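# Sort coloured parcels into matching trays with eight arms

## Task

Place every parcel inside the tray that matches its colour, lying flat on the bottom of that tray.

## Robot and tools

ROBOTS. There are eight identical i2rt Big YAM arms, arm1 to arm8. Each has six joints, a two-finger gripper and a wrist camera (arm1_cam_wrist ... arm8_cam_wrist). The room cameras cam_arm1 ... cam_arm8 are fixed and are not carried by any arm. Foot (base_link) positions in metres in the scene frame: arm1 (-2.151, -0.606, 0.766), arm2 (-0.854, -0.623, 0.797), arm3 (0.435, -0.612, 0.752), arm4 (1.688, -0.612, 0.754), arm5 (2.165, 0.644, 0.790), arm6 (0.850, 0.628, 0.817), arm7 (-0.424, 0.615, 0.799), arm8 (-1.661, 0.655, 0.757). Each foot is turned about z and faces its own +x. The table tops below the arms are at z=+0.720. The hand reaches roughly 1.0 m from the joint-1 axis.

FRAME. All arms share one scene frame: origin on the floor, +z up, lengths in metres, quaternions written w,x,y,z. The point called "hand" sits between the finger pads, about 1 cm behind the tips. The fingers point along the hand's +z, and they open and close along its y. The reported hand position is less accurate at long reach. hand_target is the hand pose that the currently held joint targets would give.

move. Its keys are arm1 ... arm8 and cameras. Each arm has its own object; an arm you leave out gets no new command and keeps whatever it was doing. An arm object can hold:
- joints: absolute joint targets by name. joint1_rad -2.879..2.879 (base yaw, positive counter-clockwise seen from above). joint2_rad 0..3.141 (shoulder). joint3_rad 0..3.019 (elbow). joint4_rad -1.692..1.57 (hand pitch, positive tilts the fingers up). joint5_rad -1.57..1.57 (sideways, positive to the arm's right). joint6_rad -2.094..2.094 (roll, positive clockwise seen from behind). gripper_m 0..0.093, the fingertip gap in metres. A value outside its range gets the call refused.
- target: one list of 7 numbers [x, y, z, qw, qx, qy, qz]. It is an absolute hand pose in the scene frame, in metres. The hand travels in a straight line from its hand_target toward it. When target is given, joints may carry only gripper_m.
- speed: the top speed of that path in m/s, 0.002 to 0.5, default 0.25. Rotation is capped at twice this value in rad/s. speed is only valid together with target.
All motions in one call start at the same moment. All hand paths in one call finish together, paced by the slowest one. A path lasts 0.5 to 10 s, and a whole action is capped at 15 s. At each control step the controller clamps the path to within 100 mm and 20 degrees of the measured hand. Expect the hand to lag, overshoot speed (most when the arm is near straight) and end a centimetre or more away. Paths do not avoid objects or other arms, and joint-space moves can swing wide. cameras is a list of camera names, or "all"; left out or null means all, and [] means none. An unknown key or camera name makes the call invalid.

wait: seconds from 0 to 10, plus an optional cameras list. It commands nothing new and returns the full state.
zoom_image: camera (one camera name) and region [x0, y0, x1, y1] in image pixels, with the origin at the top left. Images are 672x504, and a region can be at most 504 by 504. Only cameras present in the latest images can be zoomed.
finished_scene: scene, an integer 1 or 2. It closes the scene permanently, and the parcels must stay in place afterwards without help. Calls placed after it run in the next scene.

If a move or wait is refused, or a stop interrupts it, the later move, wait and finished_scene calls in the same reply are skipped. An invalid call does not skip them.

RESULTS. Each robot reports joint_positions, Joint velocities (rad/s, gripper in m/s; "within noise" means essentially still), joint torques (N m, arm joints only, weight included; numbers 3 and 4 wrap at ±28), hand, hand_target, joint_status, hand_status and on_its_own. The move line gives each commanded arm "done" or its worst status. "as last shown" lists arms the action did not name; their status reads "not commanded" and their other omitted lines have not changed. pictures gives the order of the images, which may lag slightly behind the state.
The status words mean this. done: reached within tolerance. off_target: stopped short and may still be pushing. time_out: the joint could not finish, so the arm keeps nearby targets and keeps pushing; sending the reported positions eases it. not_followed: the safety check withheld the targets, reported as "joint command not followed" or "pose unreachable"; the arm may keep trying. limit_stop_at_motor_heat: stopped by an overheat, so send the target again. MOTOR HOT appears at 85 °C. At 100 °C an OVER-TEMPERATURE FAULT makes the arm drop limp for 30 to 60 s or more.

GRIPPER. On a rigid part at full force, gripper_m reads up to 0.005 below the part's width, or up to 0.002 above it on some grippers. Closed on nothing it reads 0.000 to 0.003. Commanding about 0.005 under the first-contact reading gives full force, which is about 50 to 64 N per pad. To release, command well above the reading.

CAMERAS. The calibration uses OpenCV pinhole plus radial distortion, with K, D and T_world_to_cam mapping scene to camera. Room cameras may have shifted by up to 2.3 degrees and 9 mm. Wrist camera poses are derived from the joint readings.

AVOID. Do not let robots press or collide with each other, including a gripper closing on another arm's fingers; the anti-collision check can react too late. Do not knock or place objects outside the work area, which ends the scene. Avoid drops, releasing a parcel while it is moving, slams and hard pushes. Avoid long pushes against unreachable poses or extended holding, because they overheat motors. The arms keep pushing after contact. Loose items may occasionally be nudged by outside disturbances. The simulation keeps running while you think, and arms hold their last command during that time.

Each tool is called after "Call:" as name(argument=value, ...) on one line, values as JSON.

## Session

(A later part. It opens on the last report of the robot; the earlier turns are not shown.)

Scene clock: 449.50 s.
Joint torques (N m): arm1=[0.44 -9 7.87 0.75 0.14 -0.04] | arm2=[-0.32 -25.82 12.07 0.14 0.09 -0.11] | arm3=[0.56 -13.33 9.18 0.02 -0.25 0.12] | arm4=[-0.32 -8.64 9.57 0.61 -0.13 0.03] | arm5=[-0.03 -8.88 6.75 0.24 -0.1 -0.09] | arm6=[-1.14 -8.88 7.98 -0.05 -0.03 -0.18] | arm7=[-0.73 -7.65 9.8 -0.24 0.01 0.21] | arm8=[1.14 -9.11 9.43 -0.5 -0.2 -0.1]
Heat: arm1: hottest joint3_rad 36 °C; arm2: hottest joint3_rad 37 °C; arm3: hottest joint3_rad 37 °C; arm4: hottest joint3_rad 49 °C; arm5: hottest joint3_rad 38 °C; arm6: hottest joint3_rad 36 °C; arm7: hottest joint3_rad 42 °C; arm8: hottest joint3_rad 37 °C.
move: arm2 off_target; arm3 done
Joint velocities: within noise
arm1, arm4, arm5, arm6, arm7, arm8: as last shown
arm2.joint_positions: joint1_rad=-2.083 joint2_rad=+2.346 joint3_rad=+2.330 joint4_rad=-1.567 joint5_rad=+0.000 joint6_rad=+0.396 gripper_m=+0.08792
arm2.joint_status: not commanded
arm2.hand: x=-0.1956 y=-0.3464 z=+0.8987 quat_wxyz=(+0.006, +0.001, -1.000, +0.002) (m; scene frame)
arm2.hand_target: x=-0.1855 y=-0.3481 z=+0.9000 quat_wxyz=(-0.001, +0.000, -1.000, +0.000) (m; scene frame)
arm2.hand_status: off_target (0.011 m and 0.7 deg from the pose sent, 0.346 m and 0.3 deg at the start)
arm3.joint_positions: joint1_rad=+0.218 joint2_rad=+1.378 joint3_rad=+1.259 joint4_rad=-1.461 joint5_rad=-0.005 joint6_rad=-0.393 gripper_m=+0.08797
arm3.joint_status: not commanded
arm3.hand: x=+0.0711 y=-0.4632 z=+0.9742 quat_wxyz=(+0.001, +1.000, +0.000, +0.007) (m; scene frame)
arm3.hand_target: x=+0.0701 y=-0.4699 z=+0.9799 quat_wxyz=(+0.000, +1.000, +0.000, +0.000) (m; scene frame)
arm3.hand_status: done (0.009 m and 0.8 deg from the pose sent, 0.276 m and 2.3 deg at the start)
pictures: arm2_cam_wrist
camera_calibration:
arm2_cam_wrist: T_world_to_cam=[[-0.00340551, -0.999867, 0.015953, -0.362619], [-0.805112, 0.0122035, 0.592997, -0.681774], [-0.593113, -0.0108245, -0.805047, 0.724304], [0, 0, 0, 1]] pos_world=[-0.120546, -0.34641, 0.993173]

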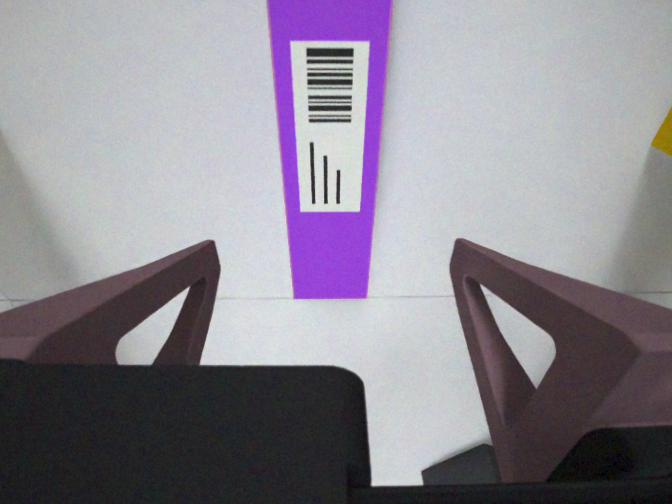

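Call:
move(arm2={"target":[-0.195,-0.348,0.742,0,0,1,0],"speed":0.2}, cameras=[])

Call:
move(arm2={"joints":{"gripper_m":0.045}}, cameras=[])

Call:
move(arm2={"target":[-0.2,-0.35,0.92,0,0,1,0],"speed":0.3}, cameras=["arm2_cam_wrist"])

Call:
move(arm2={"target":[-0.5,-0.47,0.97,0,0,1,0],"speed":0.35}, cameras=[])

Call:
move(arm2={"joints":{"joint1_rad":-1.44}}, cameras=[])

Call:
move(arm2={"target":[-0.522,0.005,0.92,0,0.7071,-0.7071,0],"speed":0.35}, cameras=["arm2_cam_wrist"])

Call:
move(arm2={"target":[-0.52,0.0,0.748,0,0.7071,-0.7071,0],"speed":0.15}, cameras=["arm2_cam_wrist"])

Call:
move(arm2={"joints":{"gripper_m":0.088}}, cameras=[])

Call:
move(arm2={"target":[-0.52,0.0,0.93,0,0.7071,-0.7071,0],"speed":0.3}, cameras=[])

Call:
move(arm2={"target":[-0.66,-0.27,0.98,0,0.7071,-0.7071,0],"speed":0.35}, arm7={"target":[-0.515,0.003,0.9,0,0.7071,0.7071,0],"speed":0.3}, cameras=["arm7_cam_wrist"])

Scene clock: 466.73 s.
Joint torques (N m): arm1=[0.56 -8.76 7.88 0.75 0.18 -0.08] | arm2=[0.09 -26.4 8.25 0.88 0.09 -0.07] | arm3=[0.67 -13.39 9.18 0.03 -0.25 0.13] | arm4=[-0.38 -8.59 9.55 0.61 -0.13 0.03] | arm5=[0.15 -8.29 6.78 0.23 -0.12 -0.09] | arm6=[-1.08 -9 7.99 -0.05 -0.02 -0.17] | arm7=[-0.91 -7.59 9.84 -0.25 0 0.21] | arm8=[1.38 -9.23 9.46 -0.44 -0.2 -0.11]
Heat: arm1: hottest joint3_rad 36 °C; arm2: hottest joint3_rad 40 °C; arm3: hottest joint2_rad 35 °C; arm4: hottest joint3_rad 48 °C; arm5: hottest joint3_rad 38 °C; arm6: hottest joint3_rad 36 °C; arm7: hottest joint3_rad 42 °C; arm8: hottest joint3_rad 37 °C.
move: arm2 done
Joint velocities: within noise
arm1, arm3, arm4, arm7, arm8: as last shown
arm2.joint_positions: joint1_rad=-2.083 joint2_rad=+2.431 joint3_rad=+2.083 joint4_rad=-1.230 joint5_rad=+0.000 joint6_rad=+0.396 gripper_m=+0.08792
arm2.joint_status: not commanded
arm2.hand: x=-0.1993 y=-0.3478 z=+0.7473 quat_wxyz=(+0.004, +0.001, -1.000, +0.001) (m; scene frame)
arm2.hand_target: x=-0.1952 y=-0.3480 z=+0.7421 quat_wxyz=(+0.000, +0.000, -1.000, +0.000) (m; scene frame)
arm2.hand_status: done (0.007 m and 0.5 deg from the pose sent, 0.157 m and 0.7 deg at the start)
arm5.joint_positions: joint1_rad=+1.553 joint2_rad=+1.376 joint3_rad=+1.139 joint4_rad=-1.333 joint5_rad=+0.000 joint6_rad=-0.268 gripper_m=+0.08789
arm5.joint_status: not commanded
arm5.hand: x=+2.0574 y=+0.2714 z=+0.9671 quat_wxyz=(-0.001, +0.711, +0.704, +0.003) (m; scene frame)
arm5.hand_target: x=+2.0600 y=+0.2701 z=+0.9699 quat_wxyz=(+0.000, +0.707, +0.707, +0.000) (m; scene frame)
arm5.hand_status: not commanded
arm6.joint_positions: joint1_rad=-1.168 joint2_rad=+1.417 joint3_rad=+1.087 joint4_rad=-1.255 joint5_rad=+0.001 joint6_rad=-0.212 gripper_m=+0.08789
arm6.joint_status: not commanded
arm6.hand: x=+0.7670 y=+0.2487 z=+0.9627 quat_wxyz=(+0.004, -0.708, -0.706, -0.006) (m; scene frame)
arm6.hand_target: x=+0.7650 y=+0.2500 z=+0.9700 quat_wxyz=(+0.000, -0.707, -0.707, +0.000) (m; scene frame)
arm6.hand_status: not commanded
pictures: none
No camera images: "cameras" was empty.

Scene clock: 467.30 s.
Joint torques (N m): arm1=[0.67 -8.94 7.87 0.77 0.18 -0.08] | arm2=[0.09 -26.87 8.53 0.88 0.09 -0.07] | arm3=[0.56 -13.27 9.17 0.05 -0.25 0.13] | arm4=[-0.32 -8.59 9.55 0.62 -0.13 0.03] | arm5=[-0.26 -8.06 6.71 0.36 -0.11 -0.08] | arm6=[-1.03 -9 7.99 -0.03 -0.03 -0.17] | arm7=[-0.79 -7.71 9.78 -0.23 0 0.21] | arm8=[1.38 -9.41 9.44 -0.46 -0.2 -0.09]
Heat: arm1: hottest joint3_rad 36 °C; arm2: hottest joint3_rad 40 °C; arm3: hottest joint2_rad 35 °C; arm4: hottest joint3_rad 48 °C; arm5: hottest joint3_rad 38 °C; arm6: hottest joint3_rad 36 °C; arm7: hottest joint3_rad 42 °C; arm8: hottest joint3_rad 37 °C.
move: arm2 off_target
Joint velocities: within noise
arm1, arm3, arm4, arm5, arm6, arm7, arm8: as last shown
arm2.joint_positions: joint1_rad=-2.083 joint2_rad=+2.431 joint3_rad=+2.083 joint4_rad=-1.230 joint5_rad=+0.000 joint6_rad=+0.396 gripper_m=+0.05857
arm2.joint_status: gripper_m off_target (ended at +0.05860, target +0.04500)
arm2.hand: x=-0.1992 y=-0.3478 z=+0.7473 quat_wxyz=(+0.004, +0.001, -1.000, +0.001) (m; scene frame)
arm2.hand_target: x=-0.1952 y=-0.3480 z=+0.7421 quat_wxyz=(+0.000, +0.000, -1.000, +0.000) (m; scene frame)
arm2.hand_status: not commanded
pictures: none
No camera images: "cameras" was empty.

Scene clock: 469.03 s.
Joint torques (N m): arm1=[0.67 -9.23 7.9 0.8 0.17 -0.08] | arm2=[0.09 -25.76 12.07 0.13 0.09 -0.06] | arm3=[0.56 -13.27 9.2 0.03 -0.26 0.13] | arm4=[-0.32 -8.59 9.55 0.61 -0.13 0.03] | arm5=[-0.32 -8.35 6.67 0.28 -0.07 -0.07] | arm6=[-1.03 -9 7.99 -0.03 -0.03 -0.18] | arm7=[-0.73 -7.65 9.81 -0.28 0.01 0.21] | arm8=[1.44 -9.35 9.39 -0.44 -0.21 -0.1]
Heat: arm1: hottest joint3_rad 36 °C; arm2: hottest joint3_rad 40 °C; arm3: hottest joint2_rad 35 °C; arm4: hottest joint3_rad 48 °C; arm5: hottest joint3_rad 38 °C; arm6: hottest joint3_rad 36 °C; arm7: hottest joint3_rad 42 °C; arm8: hottest joint3_rad 37 °C.
move: arm2 off_target
Joint velocities: within noise
arm1.joint_positions: joint1_rad=-1.537 joint2_rad=+1.388 joint3_rad=+1.276 joint4_rad=-1.463 joint5_rad=+0.004 joint6_rad=-0.064 gripper_m=+0.08489
arm1.joint_status: not commanded
arm1.hand: x=-2.3047 y=-0.9717 z=+0.9962 quat_wxyz=(-0.002, -0.813, -0.583, +0.001) (m; scene frame)
arm1.hand_target: x=-2.3099 y=-0.9699 z=+0.9900 quat_wxyz=(+0.000, -0.814, -0.581, +0.000) (m; scene frame)
arm1.hand_status: not commanded
arm2.joint_positions: joint1_rad=-2.083 joint2_rad=+2.289 joint3_rad=+2.265 joint4_rad=-1.567 joint5_rad=+0.000 joint6_rad=+0.396 gripper_m=+0.05858
arm2.joint_status: not commanded
arm2.hand: x=-0.2095 y=-0.3523 z=+0.9138 quat_wxyz=(+0.009, +0.001, -1.000, +0.003) (m; scene frame)
arm2.hand_target: x=-0.2004 y=-0.3501 z=+0.9200 quat_wxyz=(-0.001, +0.000, -1.000, +0.000) (m; scene frame)
arm2.hand_status: off_target (0.012 m and 1.1 deg from the pose sent, 0.173 m and 0.4 deg at the start; pose on its path clipped on 6 of 52 steps)
arm3, arm4, arm5, arm6, arm7, arm8: as last shown
pictures: arm2_cam_wrist
camera_calibration:
arm2_cam_wrist: T_world_to_cam=[[-0.0031976, -0.999821, 0.0186345, -0.37116], [-0.801335, 0.0137094, 0.598059, -0.705158], [-0.598208, -0.0130201, -0.801235, 0.722819], [0, 0, 0, 1]] pos_world=[-0.133858, -0.352016, 1.00779]

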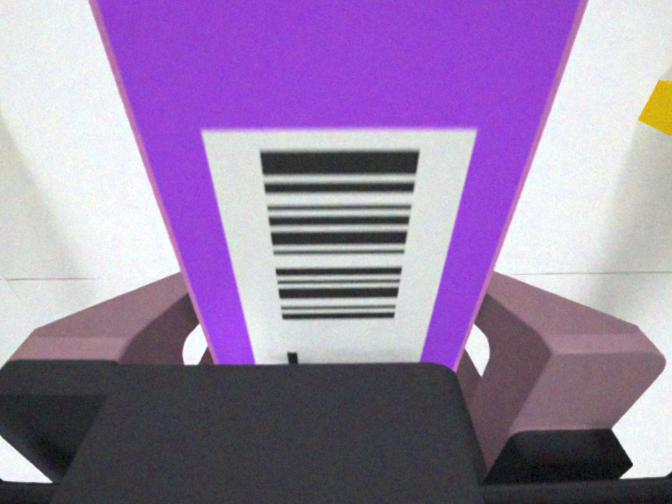

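Scene clock: 470.90 s.
Joint torques (N m): arm1=[0.38 -9 7.82 0.72 0.18 -0.06] | arm2=[0.91 -12.22 8.03 0.76 0.08 0.07] | arm3=[0.62 -13.22 9.14 0.08 -0.25 0.12] | arm4=[-0.32 -8.59 9.55 0.61 -0.13 0.03] | arm5=[-0.09 -8.64 6.79 0.35 -0.12 -0.09] | arm6=[-1.03 -9 7.97 -0.05 -0.03 -0.18] | arm7=[-0.85 -7.77 9.76 -0.2 0.01 0.2] | arm8=[1.26 -9 9.33 -0.43 -0.21 -0.11]
Heat: arm1: hottest joint3_rad 36 °C; arm2: hottest joint3_rad 40 °C; arm3: hottest joint2_rad 35 °C; arm4: hottest joint3_rad 48 °C; arm5: hottest joint3_rad 38 °C; arm6: hottest joint3_rad 36 °C; arm7: hottest joint3_rad 42 °C; arm8: hottest joint3_rad 37 °C.
move: arm2 done
Joint velocities: within noise
arm1, arm3, arm5, arm6, arm7, arm8: as last shown
arm2.joint_positions: joint1_rad=-2.079 joint2_rad=+1.381 joint3_rad=+1.124 joint4_rad=-1.322 joint5_rad=+0.000 joint6_rad=+0.396 gripper_m=+0.05858
arm2.joint_status: not commanded
arm2.hand: x=-0.5001 y=-0.4732 z=+0.9697 quat_wxyz=(+0.004, +0.003, -1.000, +0.001) (m; scene frame)
arm2.hand_target: x=-0.5000 y=-0.4701 z=+0.9700 quat_wxyz=(+0.000, +0.000, -1.000, +0.000) (m; scene frame)
arm2.hand_status: done (0.003 m and 0.5 deg from the pose sent, 0.318 m and 1.1 deg at the start)
arm4.joint_positions: joint1_rad=-1.891 joint2_rad=+1.356 joint3_rad=+1.250 joint4_rad=-1.468 joint5_rad=-0.013 joint6_rad=+0.039 gripper_m=+0.08491
arm4.joint_status: not commanded
arm4.hand: x=+1.9201 y=-0.9201 z=+0.9829 quat_wxyz=(+0.001, -0.470, -0.883, +0.001) (m; scene frame)
arm4.hand_target: x=+1.9199 y=-0.9200 z=+0.9801 quat_wxyz=(+0.000, -0.470, -0.883, +0.000) (m; scene frame)
arm4.hand_status: not commanded
pictures: none
No camera images: "cameras" was empty.

Scene clock: 472.23 s.
Joint torques (N m): arm1=[0.44 -9.29 7.9 0.84 0.17 -0.06] | arm2=[0.62 -12.22 8.05 0.76 0.08 0.07] | arm3=[0.67 -13.33 9.17 0.05 -0.25 0.12] | arm4=[-0.32 -8.59 9.55 0.61 -0.13 0.03] | arm5=[0.15 -8.35 6.64 0.28 -0.1 -0.05] | arm6=[-1.03 -9 7.99 -0.03 -0.03 -0.18] | arm7=[-0.67 -7.77 9.77 -0.23 0.01 0.2] | arm8=[1.2 -9.11 9.4 -0.46 -0.2 -0.12]
Heat: arm1: hottest joint3_rad 36 °C; arm2: hottest joint3_rad 40 °C; arm3: hottest joint2_rad 35 °C; arm4: hottest joint3_rad 48 °C; arm5: hottest joint3_rad 38 °C; arm6: hottest joint3_rad 36 °C; arm7: hottest joint3_rad 42 °C; arm8: hottest joint3_rad 37 °C.
move: arm2 done
Joint velocities: within noise
arm1, arm3, arm4, arm5, arm6, arm8: as last shown
arm2.joint_positions: joint1_rad=-1.444 joint2_rad=+1.381 joint3_rad=+1.124 joint4_rad=-1.322 joint5_rad=+0.000 joint6_rad=+0.397 gripper_m=+0.05859
arm2.joint_status: all done
arm2.hand: x=-0.6579 y=-0.2925 z=+0.9699 quat_wxyz=(+0.003, +0.314, -0.949, +0.002) (m; scene frame)
arm2.hand_target: x=-0.6586 y=-0.2905 z=+0.9702 quat_wxyz=(+0.000, +0.311, -0.951, +0.000) (m; scene frame)
arm2.hand_status: not commanded
arm7.joint_positions: joint1_rad=-1.033 joint2_rad=+1.291 joint3_rad=+1.224 joint4_rad=-1.479 joint5_rad=-0.002 joint6_rad=-0.114 gripper_m=+0.09310
arm7.joint_status: not commanded
arm7.hand: x=-0.4614 y=+0.2464 z=+1.0402 quat_wxyz=(-0.007, -0.703, -0.711, +0.008) (m; scene frame)
arm7.hand_target: x=-0.4635 y=+0.2495 z=+1.0355 quat_wxyz=(+0.001, -0.708, -0.706, +0.000) (m; scene frame)
arm7.hand_status: not commanded
pictures: none
No camera images: "cameras" was empty.

Scene clock: 474.80 s.
Joint torques (N m): arm1=[0.21 -9.29 7.84 0.76 0.17 -0.05] | arm2=[0.79 -25.93 12.18 0.16 -0.17 -0.2] | arm3=[0.62 -13.45 9.18 0.06 -0.25 0.13] | arm4=[-0.32 -8.59 9.55 0.61 -0.13 0.03] | arm5=[-0.03 -8.12 6.9 0.34 -0.07 -0.07] | arm6=[-1.03 -9 7.97 -0.05 -0.03 -0.17] | arm7=[-0.73 -7.65 9.8 -0.25 -0.01 0.21] | arm8=[1.32 -9.29 9.47 -0.43 -0.21 -0.1]
Heat: arm1: hottest joint3_rad 36 °C; arm2: hottest joint3_rad 40 °C; arm3: hottest joint2_rad 35 °C; arm4: hottest joint3_rad 48 °C; arm5: hottest joint3_rad 38 °C; arm6: hottest joint3_rad 36 °C; arm7: hottest joint3_rad 42 °C; arm8: hottest joint3_rad 37 °C.
move: arm2 off_target
Joint velocities: within noise
arm1, arm3, arm4, arm5, arm6, arm7, arm8: as last shown
arm2.joint_positions: joint1_rad=-1.402 joint2_rad=+2.291 joint3_rad=+2.275 joint4_rad=-1.571 joint5_rad=+0.004 joint6_rad=-0.471 gripper_m=+0.05859
arm2.joint_status: not commanded
arm2.hand: x=-0.5223 y=-0.0063 z=+0.9162 quat_wxyz=(+0.007, +0.700, -0.714, +0.004) (m; scene frame)
arm2.hand_target: x=-0.5224 y=+0.0045 z=+0.9198 quat_wxyz=(-0.001, +0.707, -0.707, +0.000) (m; scene frame)
arm2.hand_status: off_target (0.012 m and 1.5 deg from the pose sent, 0.331 m and 53.4 deg at the start)
pictures: arm2_cam_wrist
camera_calibration:
arm2_cam_wrist: T_world_to_cam=[[0.999639, -0.0256598, 0.00796359, 0.513395], [-0.0253454, -0.802306, 0.596375, -0.560356], [-0.00891363, -0.596362, -0.802666, 0.84753], [0, 0, 0, 1]] pos_world=[-0.519858, 0.069031, 1.01038]

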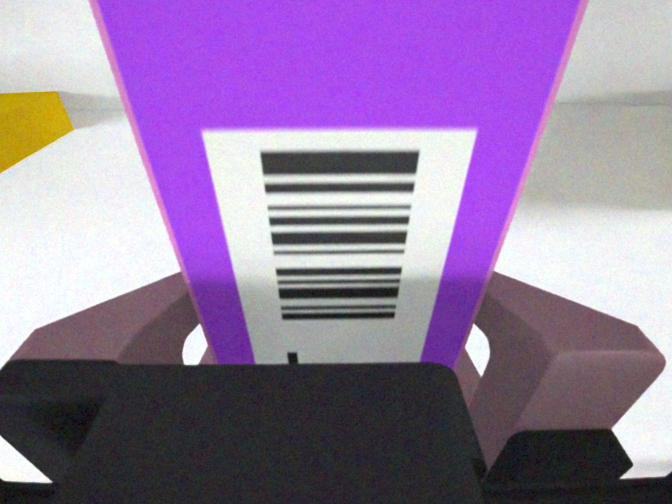

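Scene clock: 476.63 s.
Joint torques (N m): arm1=[0.38 -9 7.84 0.73 0.17 -0.07] | arm2=[0.26 -26.75 8.31 0.9 -0.17 -0.2] | arm3=[0.62 -13.27 9.18 0.03 -0.25 0.13] | arm4=[-0.32 -8.59 9.55 0.61 -0.13 0.03] | arm5=[-0.56 -8.47 6.76 0.27 -0.06 -0.11] | arm6=[-1.08 -9 7.99 -0.02 -0.03 -0.17] | arm7=[-0.97 -7.77 9.77 -0.28 -0.01 0.2] | arm8=[1.32 -9.47 9.4 -0.46 -0.21 -0.11]
Heat: arm1: hottest joint3_rad 36 °C; arm2: hottest joint3_rad 40 °C; arm3: hottest joint2_rad 35 °C; arm4: hottest joint3_rad 48 °C; arm5: hottest joint3_rad 38 °C; arm6: hottest joint3_rad 36 °C; arm7: hottest joint3_rad 42 °C; arm8: hottest joint3_rad 37 °C.
move: arm2 done
Joint velocities: within noise
arm1, arm3, arm4, arm5, arm6, arm7: as last shown
arm2.joint_positions: joint1_rad=-1.402 joint2_rad=+2.404 joint3_rad=+2.045 joint4_rad=-1.220 joint5_rad=+0.004 joint6_rad=-0.478 gripper_m=+0.05859
arm2.joint_status: not commanded
arm2.hand: x=-0.5208 y=-0.0034 z=+0.7529 quat_wxyz=(+0.003, +0.702, -0.712, +0.003) (m; scene frame)
arm2.hand_target: x=-0.5202 y=-0.0001 z=+0.7480 quat_wxyz=(+0.000, +0.707, -0.707, +0.000) (m; scene frame)
arm2.hand_status: done (0.006 m and 0.9 deg from the pose sent, 0.169 m and 1.5 deg at the start)
arm8.joint_positions: joint1_rad=+0.317 joint2_rad=+1.323 joint3_rad=+1.178 joint4_rad=-1.416 joint5_rad=+0.003 joint6_rad=-0.288 gripper_m=+0.08792
arm8.joint_status: not commanded
arm8.hand: x=-1.7690 y=+0.2961 z=+0.9711 quat_wxyz=(-0.001, -0.707, -0.707, +0.005) (m; scene frame)
arm8.hand_target: x=-1.7700 y=+0.3000 z=+0.9699 quat_wxyz=(+0.000, -0.707, -0.707, +0.000) (m; scene frame)
arm8.hand_status: not commanded
pictures: arm2_cam_wrist
camera_calibration:
arm2_cam_wrist: T_world_to_cam=[[0.999742, -0.0193093, 0.0119935, 0.510408], [-0.0226668, -0.807264, 0.589755, -0.454224], [-0.00170579, -0.589874, -0.807493, 0.725705], [0, 0, 0, 1]] pos_world=[-0.519334, 0.0712508, 0.847761]

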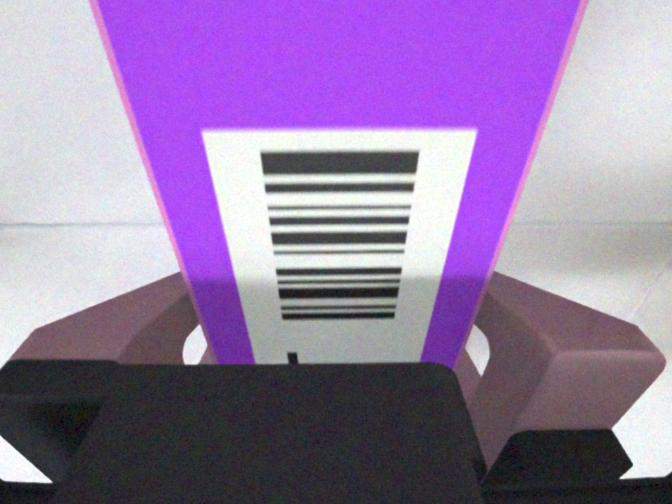

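Scene clock: 477.27 s.
Joint torques (N m): arm1=[0.26 -8.94 7.84 0.79 0.16 -0.05] | arm2=[0.26 -26.7 8.31 0.9 -0.17 -0.2] | arm3=[0.62 -13.45 9.18 0.03 -0.25 0.13] | arm4=[-0.32 -8.59 9.55 0.61 -0.13 0.03] | arm5=[-0.15 -8.12 6.89 0.18 -0.08 -0.07] | arm6=[-1.08 -9 7.99 -0.03 -0.03 -0.17] | arm7=[-0.79 -7.65 9.76 -0.24 0 0.21] | arm8=[1.32 -9.52 9.36 -0.44 -0.21 -0.1]
Heat: arm1: hottest joint3_rad 36 °C; arm2: hottest joint3_rad 40 °C; arm3: hottest joint2_rad 35 °C; arm4: hottest joint3_rad 48 °C; arm5: hottest joint3_rad 38 °C; arm6: hottest joint3_rad 36 °C; arm7: hottest joint3_rad 42 °C; arm8: hottest joint3_rad 37 °C.
move: arm2 done
Joint velocities: within noise
arm1, arm4, arm5, arm6, arm7, arm8: as last shown
arm2.joint_positions: joint1_rad=-1.402 joint2_rad=+2.404 joint3_rad=+2.045 joint4_rad=-1.220 joint5_rad=+0.004 joint6_rad=-0.478 gripper_m=+0.08784
arm2.joint_status: all done
arm2.hand: x=-0.5208 y=-0.0034 z=+0.7529 quat_wxyz=(+0.003, +0.702, -0.712, +0.003) (m; scene frame)
arm2.hand_target: x=-0.5202 y=-0.0001 z=+0.7480 quat_wxyz=(+0.000, +0.707, -0.707, +0.000) (m; scene frame)
arm2.hand_status: not commanded
arm3.joint_positions: joint1_rad=+0.218 joint2_rad=+1.378 joint3_rad=+1.259 joint4_rad=-1.461 joint5_rad=-0.005 joint6_rad=-0.393 gripper_m=+0.08797
arm3.joint_status: not commanded
arm3.hand: x=+0.0711 y=-0.4632 z=+0.9742 quat_wxyz=(+0.001, +1.000, +0.000, +0.007) (m; scene frame)
arm3.hand_target: x=+0.0701 y=-0.4699 z=+0.9799 quat_wxyz=(+0.000, +1.000, +0.000, +0.000) (m; scene frame)
arm3.hand_status: not commanded
pictures: none
No camera images: "cameras" was empty.

Scene clock: 479.03 s.
Joint torques (N m): arm1=[0.56 -8.88 7.9 0.83 0.14 -0.05] | arm2=[0.32 -25.47 12.08 0.13 -0.17 -0.19] | arm3=[0.67 -13.33 9.16 0.05 -0.25 0.13] | arm4=[-0.32 -8.59 9.55 0.61 -0.13 0.03] | arm5=[-0.32 -8.47 6.8 0.16 -0.1 -0.09] | arm6=[-1.08 -8.94 7.98 -0.03 -0.03 -0.18] | arm7=[-0.79 -7.53 9.81 -0.24 0 0.2] | arm8=[1.14 -9.41 9.47 -0.42 -0.2 -0.1]
Heat: arm1: hottest joint3_rad 36 °C; arm2: hottest joint3_rad 40 °C; arm3: hottest joint2_rad 34 °C; arm4: hottest joint3_rad 48 °C; arm5: hottest joint3_rad 38 °C; arm6: hottest joint3_rad 36 °C; arm7: hottest joint3_rad 42 °C; arm8: hottest joint3_rad 37 °C.
move: arm2 off_target
Joint velocities: within noise
arm1, arm3, arm4, arm7, arm8: as last shown
arm2.joint_positions: joint1_rad=-1.402 joint2_rad=+2.280 joint3_rad=+2.278 joint4_rad=-1.587 joint5_rad=+0.004 joint6_rad=-0.478 gripper_m=+0.08792
arm2.joint_status: not commanded
arm2.hand: x=-0.5237 y=-0.0090 z=+0.9249 quat_wxyz=(+0.008, +0.702, -0.712, +0.004) (m; scene frame)
arm2.hand_target: x=-0.5203 y=-0.0004 z=+0.9300 quat_wxyz=(-0.001, +0.707, -0.707, +0.000) (m; scene frame)
arm2.hand_status: off_target (0.011 m and 1.3 deg from the pose sent, 0.177 m and 0.9 deg at the start; pose on its path clipped on 6 of 53 steps)
arm5.joint_positions: joint1_rad=+1.553 joint2_rad=+1.376 joint3_rad=+1.139 joint4_rad=-1.333 joint5_rad=+0.000 joint6_rad=-0.268 gripper_m=+0.08789
arm5.joint_status: not commanded
arm5.hand: x=+2.0574 y=+0.2714 z=+0.9671 quat_wxyz=(-0.001, +0.711, +0.704, +0.003) (m; scene frame)
arm5.hand_target: x=+2.0600 y=+0.2701 z=+0.9699 quat_wxyz=(+0.000, +0.707, +0.707, +0.000) (m; scene frame)
arm5.hand_status: not commanded
arm6.joint_positions: joint1_rad=-1.168 joint2_rad=+1.417 joint3_rad=+1.087 joint4_rad=-1.255 joint5_rad=+0.001 joint6_rad=-0.212 gripper_m=+0.08789
arm6.joint_status: not commanded
arm6.hand: x=+0.7670 y=+0.2487 z=+0.9627 quat_wxyz=(+0.004, -0.708, -0.706, -0.006) (m; scene frame)
arm6.hand_target: x=+0.7650 y=+0.2500 z=+0.9700 quat_wxyz=(+0.000, -0.707, -0.707, +0.000) (m; scene frame)
arm6.hand_status: not commanded
pictures: none
No camera images: "cameras" was empty.

Scene clock: 481.37 s.
Joint torques (N m): arm1=[0.73 -9.17 7.84 0.7 0.18 -0.07] | arm2=[-0.44 -12.75 7.98 0.9 -0.17 -0.2] | arm3=[0.56 -13.39 9.2 0.03 -0.25 0.13] | arm4=[-0.32 -8.59 9.55 0.61 -0.13 0.03] | arm5=[-0.44 -8.41 6.79 0.21 -0.1 -0.09] | arm6=[-1.03 -9 7.97 -0.05 -0.03 -0.18] | arm7=[-1.08 -15.15 14.84 -0.32 -0.02 0.01] | arm8=[1.26 -9.41 9.4 -0.43 -0.21 -0.09]
Heat: arm1: hottest joint3_rad 36 °C; arm2: hottest joint3_rad 40 °C; arm3: hottest joint2_rad 34 °C; arm4: hottest joint3_rad 48 °C; arm5: hottest joint3_rad 38 °C; arm6: hottest joint3_rad 36 °C; arm7: hottest joint3_rad 42 °C; arm8: hottest joint3_rad 37 °C.
move: arm2 done; arm7 off_target
Joint velocities: within noise
arm1, arm3, arm4, arm5, arm6, arm8: as last shown
arm2.joint_positions: joint1_rad=-1.403 joint2_rad=+1.417 joint3_rad=+1.190 joint4_rad=-1.353 joint5_rad=+0.004 joint6_rad=-0.488 gripper_m=+0.08792
arm2.joint_status: not commanded
arm2.hand: x=-0.6633 y=-0.2705 z=+0.9812 quat_wxyz=(+0.003, +0.705, -0.709, +0.003) (m; scene frame)
arm2.hand_target: x=-0.6600 y=-0.2701 z=+0.9800 quat_wxyz=(+0.000, +0.707, -0.707, +0.000) (m; scene frame)
arm2.hand_status: done (0.004 m and 0.6 deg from the pose sent, 0.300 m and 1.3 deg at the start)
arm7.joint_positions: joint1_rad=-1.070 joint2_rad=+1.997 joint3_rad=+1.706 joint4_rad=-1.307 joint5_rad=-0.002 joint6_rad=-0.138 gripper_m=+0.09310
arm7.joint_status: not commanded
arm7.hand: x=-0.5068 y=+0.0209 z=+0.8897 quat_wxyz=(+0.008, -0.707, -0.707, -0.012) (m; scene frame)
arm7.hand_target: x=-0.5149 y=+0.0041 z=+0.9000 quat_wxyz=(+0.000, -0.707, -0.707, +0.000) (m; scene frame)
arm7.hand_status: off_target (0.022 m and 1.7 deg from the pose sent, 0.286 m and 1.4 deg at the start; pose on its path clipped on 22 of 70 steps)
pictures: arm7_cam_wrist
led back after a hold (arm7 arm): the arm was led back toward your command in small steps, so it may still be short of it.
pose unreachable (arm7 arm): on one or more control steps of this call this arm could not follow its commanded pose, so it was not sent that pose on those steps. It may still have moved: this result reports where it is.
cause: moving toward the commanded pose would bring a part of the arm too close to another arm (this arm's wrist camera and the arm2 arm's wrist (the part past joint 4)).
camera_calibration:
arm7_cam_wrist: T_world_to_cam=[[-0.999858, -0.0148325, 0.00800753, -0.51669], [-0.00718035, 0.804591, 0.593785, -0.542372], [-0.0152501, 0.593644, -0.804584, 0.817015], [0, 0, 0, 1]] pos_world=[-0.508051, -0.0562919, 0.983547]

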